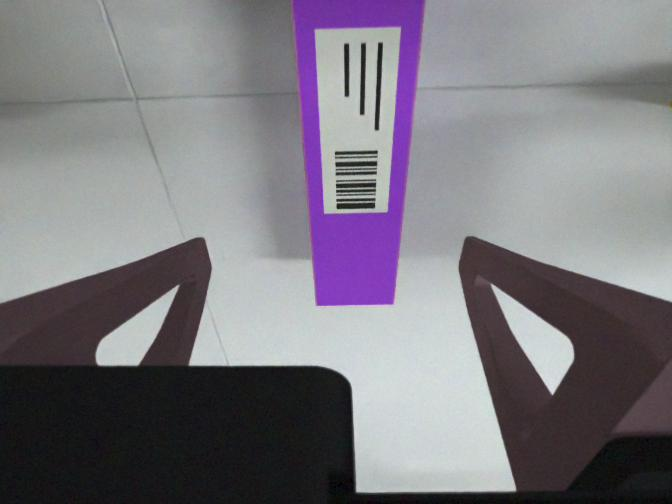

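Call:
move(arm7={"target":[-0.521,-0.003,0.742,0,0.7071,0.7071,0],"speed":0.2}, cameras=[])

Call:
move(arm7={"joints":{"gripper_m":0.045}}, cameras=[])

Call:
move(arm7={"target":[-0.518,0.0,0.92,0,0.7071,0.7071,0],"speed":0.3}, cameras=["arm7_cam_wrist"])

Scene clock: 498.60 s.
Joint torques (N m): arm1=[0.21 -9 7.79 0.75 0.17 -0.09] | arm2=[-0.44 -12.75 7.98 0.9 -0.17 -0.2] | arm3=[0.5 -13.45 9.17 0.03 -0.25 0.12] | arm4=[-0.32 -8.59 9.55 0.61 -0.13 0.03] | arm5=[-0.5 -7.94 6.69 0.24 -0.07 -0.06] | arm6=[-1.08 -8.94 7.99 -0.05 -0.03 -0.17] | arm7=[-1.26 -16.97 8.55 0.53 -0.03 0.01] | arm8=[1.26 -9.58 9.35 -0.49 -0.19 -0.08]
Heat: arm1: hottest joint3_rad 35 °C; arm2: hottest joint3_rad 40 °C; arm3: hottest joint2_rad 34 °C; arm4: hottest joint3_rad 48 °C; arm5: hottest joint3_rad 38 °C; arm6: hottest joint3_rad 36 °C; arm7: hottest joint3_rad 46 °C; arm8: hottest joint3_rad 37 °C.
move: arm7 done
Joint velocities: within noise
arm1.joint_positions: joint1_rad=-1.537 joint2_rad=+1.388 joint3_rad=+1.276 joint4_rad=-1.463 joint5_rad=+0.004 joint6_rad=-0.064 gripper_m=+0.08489
arm1.joint_status: not commanded
arm1.hand: x=-2.3047 y=-0.9717 z=+0.9962 quat_wxyz=(-0.002, -0.813, -0.583, +0.001) (m; scene frame)
arm1.hand_target: x=-2.3099 y=-0.9699 z=+0.9900 quat_wxyz=(+0.000, -0.814, -0.581, +0.000) (m; scene frame)
arm1.hand_status: not commanded
arm2, arm3, arm4, arm5, arm6, arm8: as last shown
arm7.joint_positions: joint1_rad=-1.077 joint2_rad=+2.198 joint3_rad=+1.647 joint4_rad=-1.017 joint5_rad=-0.002 joint6_rad=-0.146 gripper_m=+0.09310
arm7.joint_status: not commanded
arm7.hand: x=-0.5148 y=-0.0034 z=+0.7487 quat_wxyz=(+0.000, -0.707, -0.707, +0.000) (m; scene frame)
arm7.hand_target: x=-0.5209 y=-0.0030 z=+0.7421 quat_wxyz=(+0.000, -0.707, -0.707, +0.000) (m; scene frame)
arm7.hand_status: done (0.009 m and 0.1 deg from the pose sent, 0.150 m and 1.7 deg at the start)
pictures: none
No camera images: "cameras" was empty.

Scene clock: 499.20 s.
Joint torques (N m): arm1=[0.56 -9.52 7.91 0.68 0.19 -0.09] | arm2=[-0.44 -12.75 7.98 0.9 -0.17 -0.19] | arm3=[0.62 -13.33 9.17 0.01 -0.25 0.12] | arm4=[-0.32 -8.59 9.55 0.61 -0.13 0.03] | arm5=[0.03 -7.94 6.82 0.27 -0.09 -0.1] | arm6=[-1.03 -9.05 7.98 -0.02 -0.03 -0.17] | arm7=[-1.08 -16.97 8.51 0.53 -0.05 0.03] | arm8=[1.38 -9.17 9.37 -0.46 -0.21 -0.11]
Heat: arm1: hottest joint3_rad 35 °C; arm2: hottest joint3_rad 40 °C; arm3: hottest joint2_rad 34 °C; arm4: hottest joint3_rad 48 °C; arm5: hottest joint3_rad 38 °C; arm6: hottest joint3_rad 36 °C; arm7: hottest joint3_rad 46 °C; arm8: hottest joint3_rad 37 °C.
move: arm7 off_target
Joint velocities: within noise
arm1, arm2, arm3, arm5, arm6, arm8: as last shown
arm3.hand: x=+0.0710 y=-0.4633 z=+0.9742 quat_wxyz=(+0.001, +1.000, +0.000, +0.007) (m; scene frame)
arm3.hand_target: x=+0.0700 y=-0.4700 z=+0.9799 quat_wxyz=(+0.000, +1.000, +0.000, +0.000) (m; scene frame)
arm4.joint_positions: joint1_rad=-1.891 joint2_rad=+1.356 joint3_rad=+1.250 joint4_rad=-1.468 joint5_rad=-0.013 joint6_rad=+0.039 gripper_m=+0.08491
arm4.joint_status: not commanded
arm4.hand: x=+1.9201 y=-0.9201 z=+0.9829 quat_wxyz=(+0.001, -0.470, -0.883, +0.001) (m; scene frame)
arm4.hand_target: x=+1.9199 y=-0.9200 z=+0.9801 quat_wxyz=(+0.000, -0.470, -0.883, +0.000) (m; scene frame)
arm4.hand_status: not commanded
arm7.joint_positions: joint1_rad=-1.078 joint2_rad=+2.198 joint3_rad=+1.647 joint4_rad=-1.017 joint5_rad=-0.002 joint6_rad=-0.146 gripper_m=+0.06056
arm7.joint_status: gripper_m off_target (ended at +0.06059, target +0.04500)
arm7.hand: x=-0.5151 y=-0.0034 z=+0.7487 quat_wxyz=(+0.000, -0.707, -0.707, +0.000) (m; scene frame)
arm7.hand_target: x=-0.5209 y=-0.0029 z=+0.7421 quat_wxyz=(+0.000, -0.707, -0.707, +0.000) (m; scene frame)
arm7.hand_status: not commanded
pictures: none
No camera images: "cameras" was empty.

Scene clock: 500.67 s.
Joint torques (N m): arm1=[0.26 -9.11 7.9 0.66 0.15 -0.07] | arm2=[-0.44 -12.75 7.98 0.9 -0.17 -0.19] | arm3=[0.56 -13.33 9.13 0.06 -0.25 0.12] | arm4=[-0.32 -8.59 9.55 0.61 -0.13 0.03] | arm5=[-0.26 -8.23 6.69 0.27 -0.07 -0.09] | arm6=[-1.03 -9.17 8.01 -0.05 -0.02 -0.18] | arm7=[-0.91 -15.97 14.56 -0.29 -0.04 0.06] | arm8=[1.03 -9.41 9.42 -0.4 -0.2 -0.09]
Heat: arm1: hottest joint3_rad 35 °C; arm2: hottest joint3_rad 40 °C; arm3: hottest joint2_rad 34 °C; arm4: hottest joint3_rad 48 °C; arm5: hottest joint3_rad 38 °C; arm6: hottest joint3_rad 36 °C; arm7: hottest joint3_rad 46 °C; arm8: hottest joint3_rad 37 °C.
move: arm7 off_target
Joint velocities: within noise
arm1, arm2, arm3, arm4, arm5, arm6, arm8: as last shown
arm7.joint_positions: joint1_rad=-1.078 joint2_rad=+2.002 joint3_rad=+1.761 joint4_rad=-1.359 joint5_rad=-0.002 joint6_rad=-0.146 gripper_m=+0.06056
arm7.joint_status: not commanded
arm7.hand: x=-0.5122 y=+0.0153 z=+0.9072 quat_wxyz=(+0.009, -0.707, -0.707, -0.013) (m; scene frame)
arm7.hand_target: x=-0.5179 y=+0.0009 z=+0.9201 quat_wxyz=(+0.000, -0.707, -0.707, +0.000) (m; scene frame)
arm7.hand_status: off_target (0.021 m and 1.8 deg from the pose sent, 0.171 m and 0.0 deg at the start)
pictures: arm7_cam_wrist
camera_calibration:
arm7_cam_wrist: T_world_to_cam=[[-0.999847, -0.0155644, 0.00793866, -0.522285], [-0.00778587, 0.803659, 0.595039, -0.549783], [-0.0156414, 0.594886, -0.803658, 0.833266], [0, 0, 0, 1]] pos_world=[-0.513453, -0.0619896, 1.00095]

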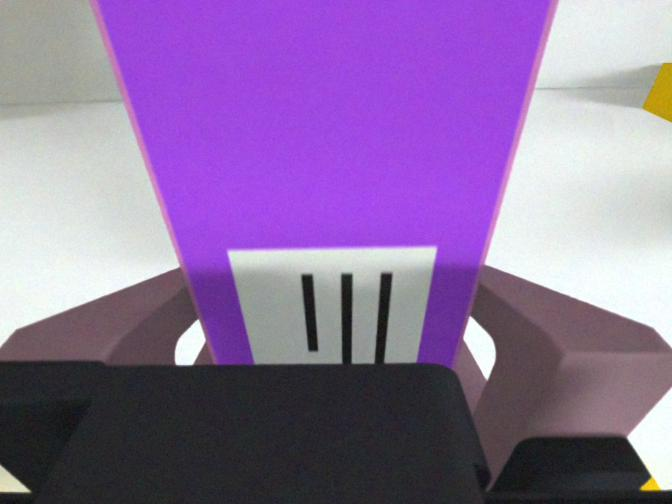

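Held well.

Call:
move(arm7={"target":[-0.46,0.245,0.97,0,0.7071,0.7071,0],"speed":0.35}, cameras=[])

Call:
move(arm7={"joints":{"joint1_rad":2.21,"joint6_rad":0}}, cameras=[])

Call:
move(arm7={"target":[-0.417,1.278,0.90,0,0.7071,-0.7071,0],"speed":0.35}, cameras=["arm7_cam_wrist","cam_arm7"])

Scene clock: 507.73 s.
Joint torques (N m): arm1=[0.26 -9.23 7.92 0.72 0.16 -0.08] | arm2=[-0.44 -12.81 7.98 0.9 -0.17 -0.2] | arm3=[0.62 -13.33 9.2 0.05 -0.26 0.13] | arm4=[-0.32 -8.59 9.55 0.61 -0.13 0.03] | arm5=[-0.32 -8.35 6.79 0.24 -0.07 -0.06] | arm6=[-1.08 -8.94 7.98 -0.03 -0.03 -0.18] | arm7=[0.44 -9.41 8.83 -0.27 -0.02 0.17] | arm8=[1.49 -9.23 9.43 -0.43 -0.2 -0.11]
Heat: arm1: hottest joint3_rad 35 °C; arm2: hottest joint3_rad 40 °C; arm3: hottest joint2_rad 34 °C; arm4: hottest joint3_rad 48 °C; arm5: hottest joint3_rad 38 °C; arm6: hottest joint3_rad 36 °C; arm7: hottest joint3_rad 48 °C; arm8: hottest joint3_rad 37 °C.
move: arm7 done
Joint velocities: arm1=[within noise] | arm2=[-0.005 0.005 0.002 0.022 0.007 -0.168 0] | arm3=[within noise] | arm4=[within noise] | arm5=[within noise] | arm6=[within noise] | arm7=[within noise] | arm8=[within noise]
arm1, arm2, arm3, arm4, arm5, arm6, arm8: as last shown
arm7.joint_positions: joint1_rad=-1.038 joint2_rad=+1.347 joint3_rad=+1.094 joint4_rad=-1.300 joint5_rad=-0.002 joint6_rad=-0.107 gripper_m=+0.06056
arm7.joint_status: not commanded
arm7.hand: x=-0.4640 y=+0.2382 z=+0.9718 quat_wxyz=(-0.005, -0.707, -0.707, +0.006) (m; scene frame)
arm7.hand_target: x=-0.4601 y=+0.2450 z=+0.9700 quat_wxyz=(+0.000, -0.707, -0.707, +0.000) (m; scene frame)
arm7.hand_status: done (0.008 m and 0.9 deg from the pose sent, 0.244 m and 1.8 deg at the start)
pictures: none
No camera images: "cameras" was empty.

Scene clock: 510.27 s.
Joint torques (N m): arm1=[0.5 -9 7.9 0.68 0.15 -0.08] | arm2=[-0.44 -12.75 7.98 0.9 -0.17 -0.2] | arm3=[0.44 -13.27 9.18 0.02 -0.26 0.13] | arm4=[-0.38 -8.59 9.55 0.61 -0.13 0.03] | arm5=[-0.26 -8.23 6.69 0.28 -0.08 -0.09] | arm6=[-1.08 -9 8.01 -0.05 -0.02 -0.18] | arm7=[0.44 -9.29 8.83 -0.29 -0.03 0.18] | arm8=[1.2 -9.35 9.4 -0.51 -0.2 -0.1]
Heat: arm1: hottest joint3_rad 35 °C; arm2: hottest joint3_rad 40 °C; arm3: hottest joint2_rad 34 °C; arm4: hottest joint3_rad 48 °C; arm5: hottest joint3_rad 38 °C; arm6: hottest joint3_rad 36 °C; arm7: hottest joint3_rad 47 °C; arm8: hottest joint3_rad 37 °C.
move: arm7 done
Joint velocities: within noise
arm1, arm2, arm3, arm4, arm5, arm6: as last shown
arm7.joint_positions: joint1_rad=+2.204 joint2_rad=+1.347 joint3_rad=+1.094 joint4_rad=-1.300 joint5_rad=-0.002 joint6_rad=-0.009 gripper_m=+0.06046
arm7.joint_status: all done
arm7.hand: x=-0.4209 y=+0.9927 z=+0.9738 quat_wxyz=(-0.007, +0.708, -0.706, -0.008) (m; scene frame)
arm7.hand_target: x=-0.4231 y=+0.9856 z=+0.9720 quat_wxyz=(-0.002, +0.707, -0.707, -0.002) (m; scene frame)
arm7.hand_status: not commanded
arm8.joint_positions: joint1_rad=+0.317 joint2_rad=+1.323 joint3_rad=+1.178 joint4_rad=-1.416 joint5_rad=+0.003 joint6_rad=-0.288 gripper_m=+0.08792
arm8.joint_status: not commanded
arm8.hand: x=-1.7690 y=+0.2961 z=+0.9711 quat_wxyz=(-0.001, -0.707, -0.707, +0.005) (m; scene frame)
arm8.hand_target: x=-1.7700 y=+0.3000 z=+0.9699 quat_wxyz=(+0.000, -0.707, -0.707, +0.000) (m; scene frame)
arm8.hand_status: not commanded
pictures: none
No camera images: "cameras" was empty.

Scene clock: 512.27 s.
Joint torques (N m): arm1=[0.62 -9.11 7.84 0.81 0.18 -0.07] | arm2=[-0.44 -12.81 7.99 0.9 -0.17 -0.19] | arm3=[0.5 -13.22 9.17 0.06 -0.25 0.12] | arm4=[-0.32 -8.59 9.55 0.62 -0.13 0.03] | arm5=[-0.62 -8.53 6.83 0.21 -0.11 -0.08] | arm6=[-1.08 -8.94 8.01 -0.05 -0.03 -0.17] | arm7=[-0.56 -16.97 15.31 -0.24 0.02 0.11] | arm8=[1.44 -9.35 9.46 -0.44 -0.19 -0.1]
Heat: arm1: hottest joint3_rad 35 °C; arm2: hottest joint3_rad 40 °C; arm3: hottest joint2_rad 34 °C; arm4: hottest joint3_rad 48 °C; arm5: hottest joint3_rad 38 °C; arm6: hottest joint3_rad 36 °C; arm7: hottest joint3_rad 48 °C; arm8: hottest joint3_rad 37 °C.
move: arm7 off_target
Joint velocities: within noise
arm1, arm2, arm4, arm5, arm6, arm8: as last shown
arm3.joint_positions: joint1_rad=+0.218 joint2_rad=+1.378 joint3_rad=+1.259 joint4_rad=-1.461 joint5_rad=-0.005 joint6_rad=-0.393 gripper_m=+0.08797
arm3.joint_status: not commanded
arm3.hand: x=+0.0710 y=-0.4633 z=+0.9742 quat_wxyz=(+0.001, +1.000, +0.000, +0.007) (m; scene frame)
arm3.hand_target: x=+0.0700 y=-0.4700 z=+0.9799 quat_wxyz=(+0.000, +1.000, +0.000, +0.000) (m; scene frame)
arm3.hand_status: not commanded
arm7.joint_positions: joint1_rad=+2.204 joint2_rad=+2.134 joint3_rad=+1.917 joint4_rad=-1.391 joint5_rad=-0.002 joint6_rad=-0.009 gripper_m=+0.06047
arm7.joint_status: not commanded
arm7.hand: x=-0.4192 y=+1.2599 z=+0.8873 quat_wxyz=(+0.013, +0.708, -0.706, +0.011) (m; scene frame)
arm7.hand_target: x=-0.4170 y=+1.2769 z=+0.9004 quat_wxyz=(-0.001, +0.707, -0.707, -0.001) (m; scene frame)
arm7.hand_status: off_target (0.022 m and 2.0 deg from the pose sent, 0.295 m and 1.2 deg at the start)
pictures: arm7_cam_wrist, cam_arm7
camera_calibration:
arm7_cam_wrist: T_world_to_cam=[[0.999783, 0.0178717, 0.0106643, 0.383882], [0.00793601, -0.801087, 0.598495, 0.487942], [0.0192391, -0.598281, -0.801056, 1.594], [0, 0, 0, 1]] pos_world=[-0.418339, 1.33768, 0.980759]

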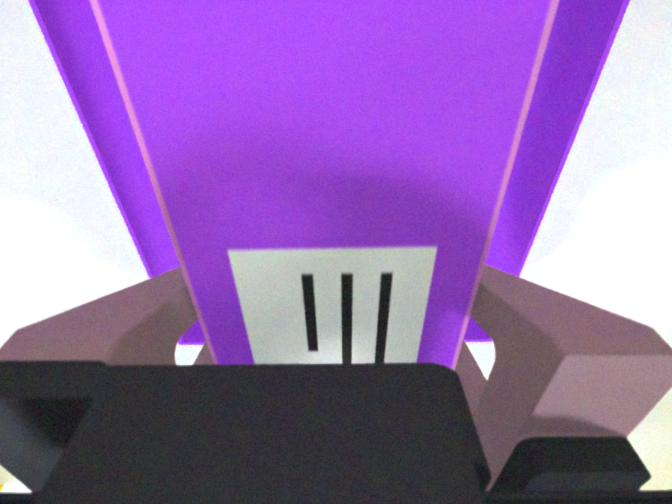

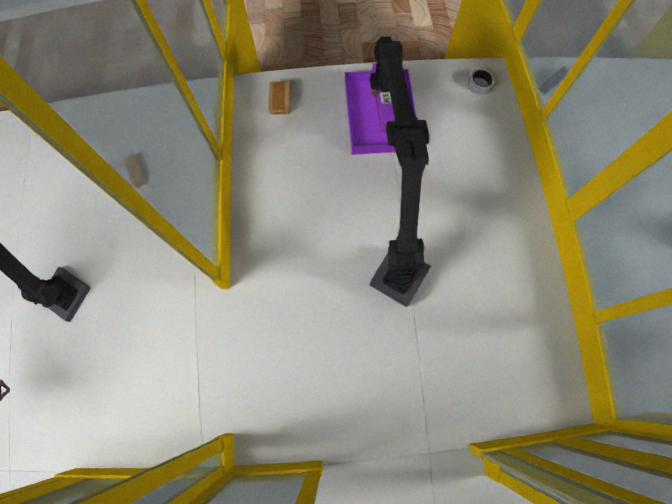

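Call:
move(arm7={"target":[-0.417,1.283,0.79,0,0.7071,-0.7071,0],"speed":0.2}, cameras=["arm7_cam_wrist","cam_arm7"])

Call:
zoom_image(camera="cam_arm7", region=[300, 30, 460, 190])

Scene clock: 546.30 s.
Joint torques (N m): arm1=[0.5 -8.88 7.95 0.69 0.16 -0.05] | arm2=[-0.38 -12.75 7.98 0.91 -0.17 -0.19] | arm3=[0.62 -13.33 9.17 0.02 -0.25 0.13] | arm4=[-0.32 -8.59 9.55 0.62 -0.13 0.03] | arm5=[-0.09 -8.47 6.75 0.28 -0.09 -0.04] | arm6=[-1.08 -9 7.98 -0.03 -0.03 -0.18] | arm7=[-0.5 -18.55 9.42 0.49 0.03 0.11] | arm8=[0.97 -9.47 9.4 -0.39 -0.2 -0.09]
Heat: arm1: hottest joint3_rad 35 °C; arm2: hottest joint3_rad 40 °C; arm3: hottest joint2_rad 33 °C; arm4: hottest joint3_rad 47 °C; arm5: hottest joint3_rad 38 °C; arm6: hottest joint3_rad 36 °C; arm7: hottest joint3_rad 55 °C; arm8: hottest joint3_rad 37 °C.
move: arm7 done
Joint velocities: within noise
arm1, arm2, arm3, arm4, arm8: as last shown
arm5.joint_positions: joint1_rad=+1.553 joint2_rad=+1.376 joint3_rad=+1.139 joint4_rad=-1.333 joint5_rad=+0.000 joint6_rad=-0.268 gripper_m=+0.08789
arm5.joint_status: not commanded
arm5.hand: x=+2.0574 y=+0.2714 z=+0.9671 quat_wxyz=(-0.001, +0.711, +0.704, +0.003) (m; scene frame)
arm5.hand_target: x=+2.0600 y=+0.2701 z=+0.9699 quat_wxyz=(+0.000, +0.707, +0.707, +0.000) (m; scene frame)
arm5.hand_status: not commanded
arm6.joint_positions: joint1_rad=-1.168 joint2_rad=+1.417 joint3_rad=+1.087 joint4_rad=-1.255 joint5_rad=+0.001 joint6_rad=-0.212 gripper_m=+0.08789
arm6.joint_status: not commanded
arm6.hand: x=+0.7670 y=+0.2487 z=+0.9627 quat_wxyz=(+0.004, -0.708, -0.706, -0.006) (m; scene frame)
arm6.hand_target: x=+0.7650 y=+0.2500 z=+0.9700 quat_wxyz=(+0.000, -0.707, -0.707, +0.000) (m; scene frame)
arm6.hand_status: not commanded
arm7.joint_positions: joint1_rad=+2.204 joint2_rad=+2.258 joint3_rad=+1.873 joint4_rad=-1.197 joint5_rad=-0.002 joint6_rad=-0.009 gripper_m=+0.06047
arm7.joint_status: not commanded
arm7.hand: x=-0.4191 y=+1.2806 z=+0.7920 quat_wxyz=(+0.004, +0.708, -0.706, +0.002) (m; scene frame)
arm7.hand_target: x=-0.4170 y=+1.2830 z=+0.7900 quat_wxyz=(+0.000, +0.707, -0.707, +0.000) (m; scene frame)
arm7.hand_status: done (0.004 m and 0.5 deg from the pose sent, 0.100 m and 2.0 deg at the start)
pictures: arm7_cam_wrist, cam_arm7
camera_calibration:
arm7_cam_wrist: T_world_to_cam=[[0.999782, 0.0175624, 0.0112713, 0.384433], [0.0078374, -0.816584, 0.577173, 0.598237], [0.0193405, -0.576959, -0.816544, 1.51496], [0, 0, 0, 1]] pos_world=[-0.418338, 1.35583, 0.887414]

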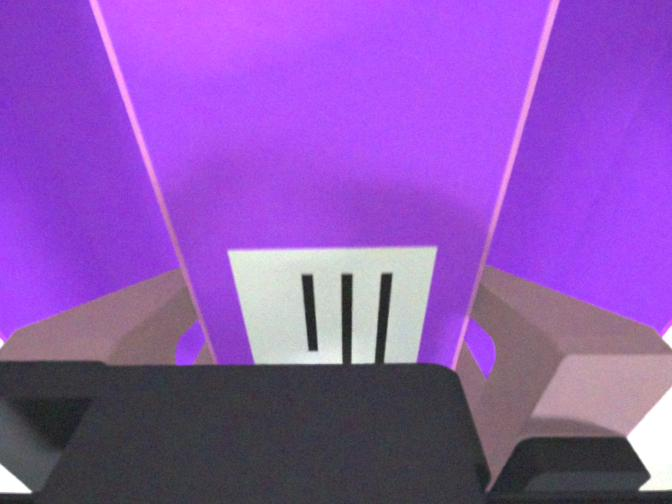

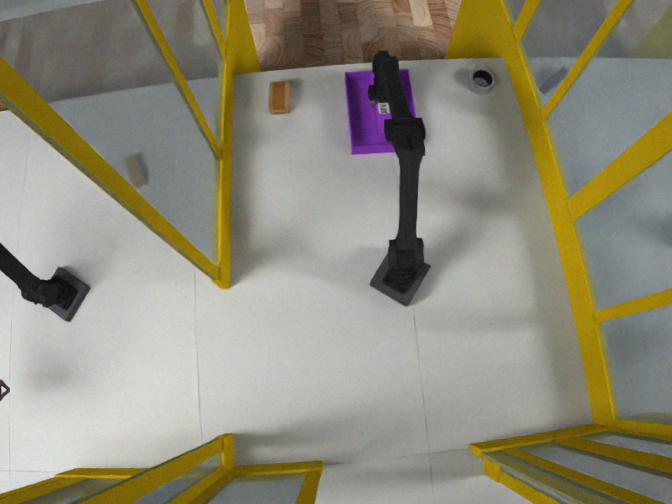

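Scaled by 3.150.

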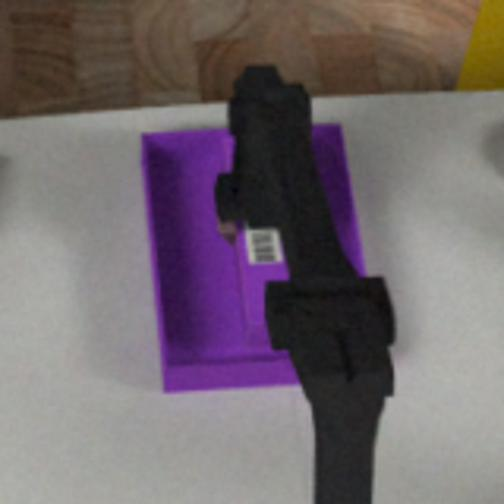

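Inside.

Call:
move(arm7={"target":[-0.418,1.287,0.748,0,0.7071,-0.7071,0],"speed":0.15}, cameras=[])

Call:
move(arm7={"joints":{"gripper_m":0.085}}, cameras=[])

Call:
move(arm7={"target":[-0.418,1.283,0.95,0,0.7071,-0.7071,0],"speed":0.3}, cameras=[])

Call:
move(arm7={"target":[-0.42,1.02,0.98,0,0.7071,-0.7071,0],"speed":0.4}, cameras=["cam_arm7"])

Call:
zoom_image(camera="cam_arm7", region=[300, 30, 460, 190])

Scene clock: 554.43 s.
Joint torques (N m): arm1=[0.5 -9.41 7.87 0.79 0.16 -0.06] | arm2=[-0.38 -12.75 7.97 0.9 -0.17 -0.19] | arm3=[0.62 -13.33 9.17 0.05 -0.26 0.13] | arm4=[-0.32 -8.59 9.55 0.61 -0.13 0.03] | arm5=[-0.56 -8.35 6.79 0.32 -0.09 -0.04] | arm6=[-1.08 -8.88 7.98 -0.05 -0.03 -0.17] | arm7=[-0.44 -18.26 8.59 0.64 0.03 0.12] | arm8=[1.03 -9.35 9.43 -0.47 -0.2 -0.1]
Heat: arm1: hottest joint3_rad 35 °C; arm2: hottest joint3_rad 40 °C; arm3: hottest joint2_rad 33 °C; arm4: hottest joint3_rad 47 °C; arm5: hottest joint3_rad 38 °C; arm6: hottest joint3_rad 36 °C; arm7: hottest joint3_rad 53 °C; arm8: hottest joint3_rad 37 °C.
move: arm7 off_target
Joint velocities: within noise
arm1, arm3, arm4, arm5, arm6, arm8: as last shown
arm2.joint_positions: joint1_rad=-1.403 joint2_rad=+1.417 joint3_rad=+1.190 joint4_rad=-1.353 joint5_rad=+0.004 joint6_rad=-0.488 gripper_m=+0.08792
arm2.joint_status: not commanded
arm2.hand: x=-0.6633 y=-0.2705 z=+0.9812 quat_wxyz=(+0.003, +0.705, -0.709, +0.003) (m; scene frame)
arm2.hand_target: x=-0.6600 y=-0.2701 z=+0.9800 quat_wxyz=(+0.000, +0.707, -0.707, +0.000) (m; scene frame)
arm2.hand_status: not commanded
arm7.joint_positions: joint1_rad=+2.204 joint2_rad=+2.309 joint3_rad=+1.873 joint4_rad=-1.130 joint5_rad=-0.002 joint6_rad=-0.009 gripper_m=+0.06047
arm7.joint_status: not commanded
arm7.hand: x=-0.4190 y=+1.2891 z=+0.7586 quat_wxyz=(-0.002, +0.708, -0.706, -0.003) (m; scene frame)
arm7.hand_target: x=-0.4180 y=+1.2868 z=+0.7480 quat_wxyz=(+0.000, +0.707, -0.707, +0.000) (m; scene frame)
arm7.hand_status: off_target (0.011 m and 0.4 deg from the pose sent, 0.044 m and 0.5 deg at the start)
pictures: none
No camera images: "cameras" was empty.

Scene clock: 555.03 s.
Joint torques (N m): arm1=[0.44 -9.05 7.87 0.75 0.17 -0.07] | arm2=[-0.38 -12.81 7.98 0.91 -0.17 -0.19] | arm3=[0.56 -13.33 9.18 0.03 -0.25 0.14] | arm4=[-0.32 -8.59 9.55 0.61 -0.13 0.03] | arm5=[0.09 -8.76 6.87 0.32 -0.09 -0.04] | arm6=[-1.14 -9 7.99 -0.03 -0.03 -0.18] | arm7=[-0.32 -18.37 8.47 0.55 0.02 0.12] | arm8=[1.2 -9.41 9.44 -0.4 -0.2 -0.1]
Heat: arm1: hottest joint3_rad 35 °C; arm2: hottest joint3_rad 40 °C; arm3: hottest joint2_rad 33 °C; arm4: hottest joint3_rad 47 °C; arm5: hottest joint3_rad 38 °C; arm6: hottest joint3_rad 36 °C; arm7: hottest joint3_rad 53 °C; arm8: hottest joint3_rad 37 °C.
move: arm7 done
Joint velocities: within noise
arm1.joint_positions: joint1_rad=-1.537 joint2_rad=+1.388 joint3_rad=+1.276 joint4_rad=-1.463 joint5_rad=+0.004 joint6_rad=-0.064 gripper_m=+0.08489
arm1.joint_status: not commanded
arm1.hand: x=-2.3047 y=-0.9717 z=+0.9962 quat_wxyz=(-0.002, -0.813, -0.583, +0.001) (m; scene frame)
arm1.hand_target: x=-2.3099 y=-0.9699 z=+0.9900 quat_wxyz=(+0.000, -0.814, -0.581, +0.000) (m; scene frame)
arm1.hand_status: not commanded
arm2, arm3, arm4, arm5, arm6, arm8: as last shown
arm7.joint_positions: joint1_rad=+2.204 joint2_rad=+2.309 joint3_rad=+1.873 joint4_rad=-1.130 joint5_rad=-0.002 joint6_rad=-0.009 gripper_m=+0.08484
arm7.joint_status: all done
arm7.hand: x=-0.4190 y=+1.2891 z=+0.7586 quat_wxyz=(-0.002, +0.708, -0.706, -0.003) (m; scene frame)
arm7.hand_target: x=-0.4180 y=+1.2868 z=+0.7480 quat_wxyz=(+0.000, +0.707, -0.707, +0.000) (m; scene frame)
arm7.hand_status: not commanded
pictures: none
No camera images: "cameras" was empty.

Scene clock: 556.63 s.
Joint torques (N m): arm1=[0.91 -9.11 7.98 0.79 0.18 -0.08] | arm2=[-0.44 -12.75 7.98 0.9 -0.17 -0.19] | arm3=[0.62 -13.39 9.14 0.03 -0.25 0.12] | arm4=[-0.32 -8.59 9.55 0.61 -0.13 0.03] | arm5=[-0.32 -8.82 6.76 0.31 -0.09 -0.09] | arm6=[-1.08 -9 7.97 -0.05 -0.03 -0.17] | arm7=[-0.32 -16.97 15.32 -0.35 0.03 0.11] | arm8=[1.14 -9.17 9.39 -0.46 -0.19 -0.11]
Heat: arm1: hottest joint3_rad 35 °C; arm2: hottest joint3_rad 40 °C; arm3: hottest joint2_rad 33 °C; arm4: hottest joint3_rad 47 °C; arm5: hottest joint3_rad 38 °C; arm6: hottest joint3_rad 36 °C; arm7: hottest joint3_rad 53 °C; arm8: hottest joint3_rad 37 °C.
move: arm7 off_target
Joint velocities: within noise
arm1, arm2, arm3, arm5, arm6, arm8: as last shown
arm4.joint_positions: joint1_rad=-1.891 joint2_rad=+1.356 joint3_rad=+1.250 joint4_rad=-1.468 joint5_rad=-0.013 joint6_rad=+0.039 gripper_m=+0.08491
arm4.joint_status: not commanded
arm4.hand: x=+1.9201 y=-0.9201 z=+0.9829 quat_wxyz=(+0.001, -0.470, -0.883, +0.001) (m; scene frame)
arm4.hand_target: x=+1.9199 y=-0.9200 z=+0.9801 quat_wxyz=(+0.000, -0.470, -0.883, +0.000) (m; scene frame)
arm4.hand_status: not commanded
arm7.joint_positions: joint1_rad=+2.204 joint2_rad=+2.130 joint3_rad=+2.052 joint4_rad=-1.523 joint5_rad=-0.002 joint6_rad=-0.009 gripper_m=+0.08493
arm7.joint_status: not commanded
arm7.hand: x=-0.4191 y=+1.2682 z=+0.9408 quat_wxyz=(+0.010, +0.708, -0.706, +0.009) (m; scene frame)
arm7.hand_target: x=-0.4180 y=+1.2821 z=+0.9501 quat_wxyz=(-0.001, +0.707, -0.707, +0.000) (m; scene frame)
arm7.hand_status: off_target (0.017 m and 1.6 deg from the pose sent, 0.191 m and 0.4 deg at the start; pose on its path clipped on 6 of 48 steps)
pictures: none
No camera images: "cameras" was empty.

Scene clock: 558.23 s.
Joint torques (N m): arm1=[0.62 -9 7.91 0.66 0.17 -0.06] | arm2=[-0.44 -12.81 7.98 0.9 -0.17 -0.2] | arm3=[0.5 -13.33 9.18 0.05 -0.24 0.13] | arm4=[-0.32 -8.59 9.55 0.61 -0.13 0.03] | arm5=[-0.62 -8.59 6.68 0.36 -0.11 -0.04] | arm6=[-1.08 -9.05 7.99 -0.03 -0.03 -0.18] | arm7=[-0.38 -9.93 8.76 0.55 0.03 0.12] | arm8=[1.2 -9.29 9.39 -0.49 -0.22 -0.11]
Heat: arm1: hottest joint3_rad 35 °C; arm2: hottest joint3_rad 40 °C; arm3: hottest joint2_rad 33 °C; arm4: hottest joint3_rad 47 °C; arm5: hottest joint3_rad 38 °C; arm6: hottest joint3_rad 36 °C; arm7: hottest joint3_rad 53 °C; arm8: hottest joint3_rad 37 °C.
move: arm7 done
Joint velocities: within noise
arm1, arm2, arm3, arm4, arm5, arm6, arm8: as last shown
arm7.joint_positions: joint1_rad=+2.204 joint2_rad=+1.431 joint3_rad=+1.204 joint4_rad=-1.350 joint5_rad=-0.002 joint6_rad=-0.009 gripper_m=+0.08493
arm7.joint_status: not commanded
arm7.hand: x=-0.4207 y=+1.0214 z=+0.9836 quat_wxyz=(+0.002, +0.708, -0.706, +0.000) (m; scene frame)
arm7.hand_target: x=-0.4200 y=+1.0200 z=+0.9800 quat_wxyz=(+0.000, +0.707, -0.707, +0.000) (m; scene frame)
arm7.hand_status: done (0.004 m and 0.2 deg from the pose sent, 0.251 m and 1.6 deg at the start)
pictures: cam_arm7

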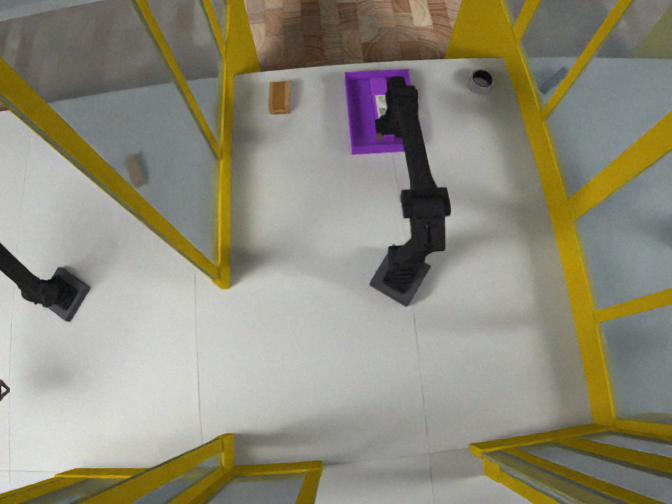

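Scaled by 3.150.

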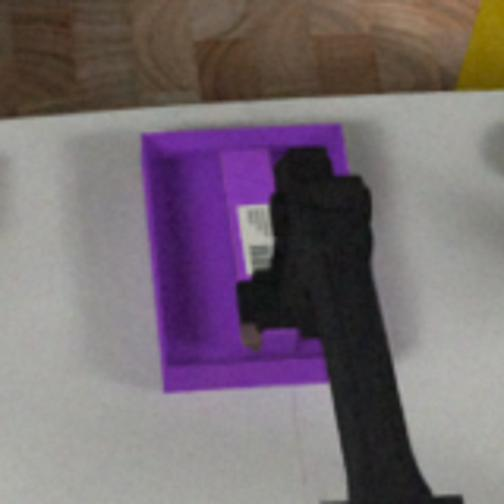

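Flat in the tray.

Call:
finished_scene(scene=2)

The scene is finished: the task was done.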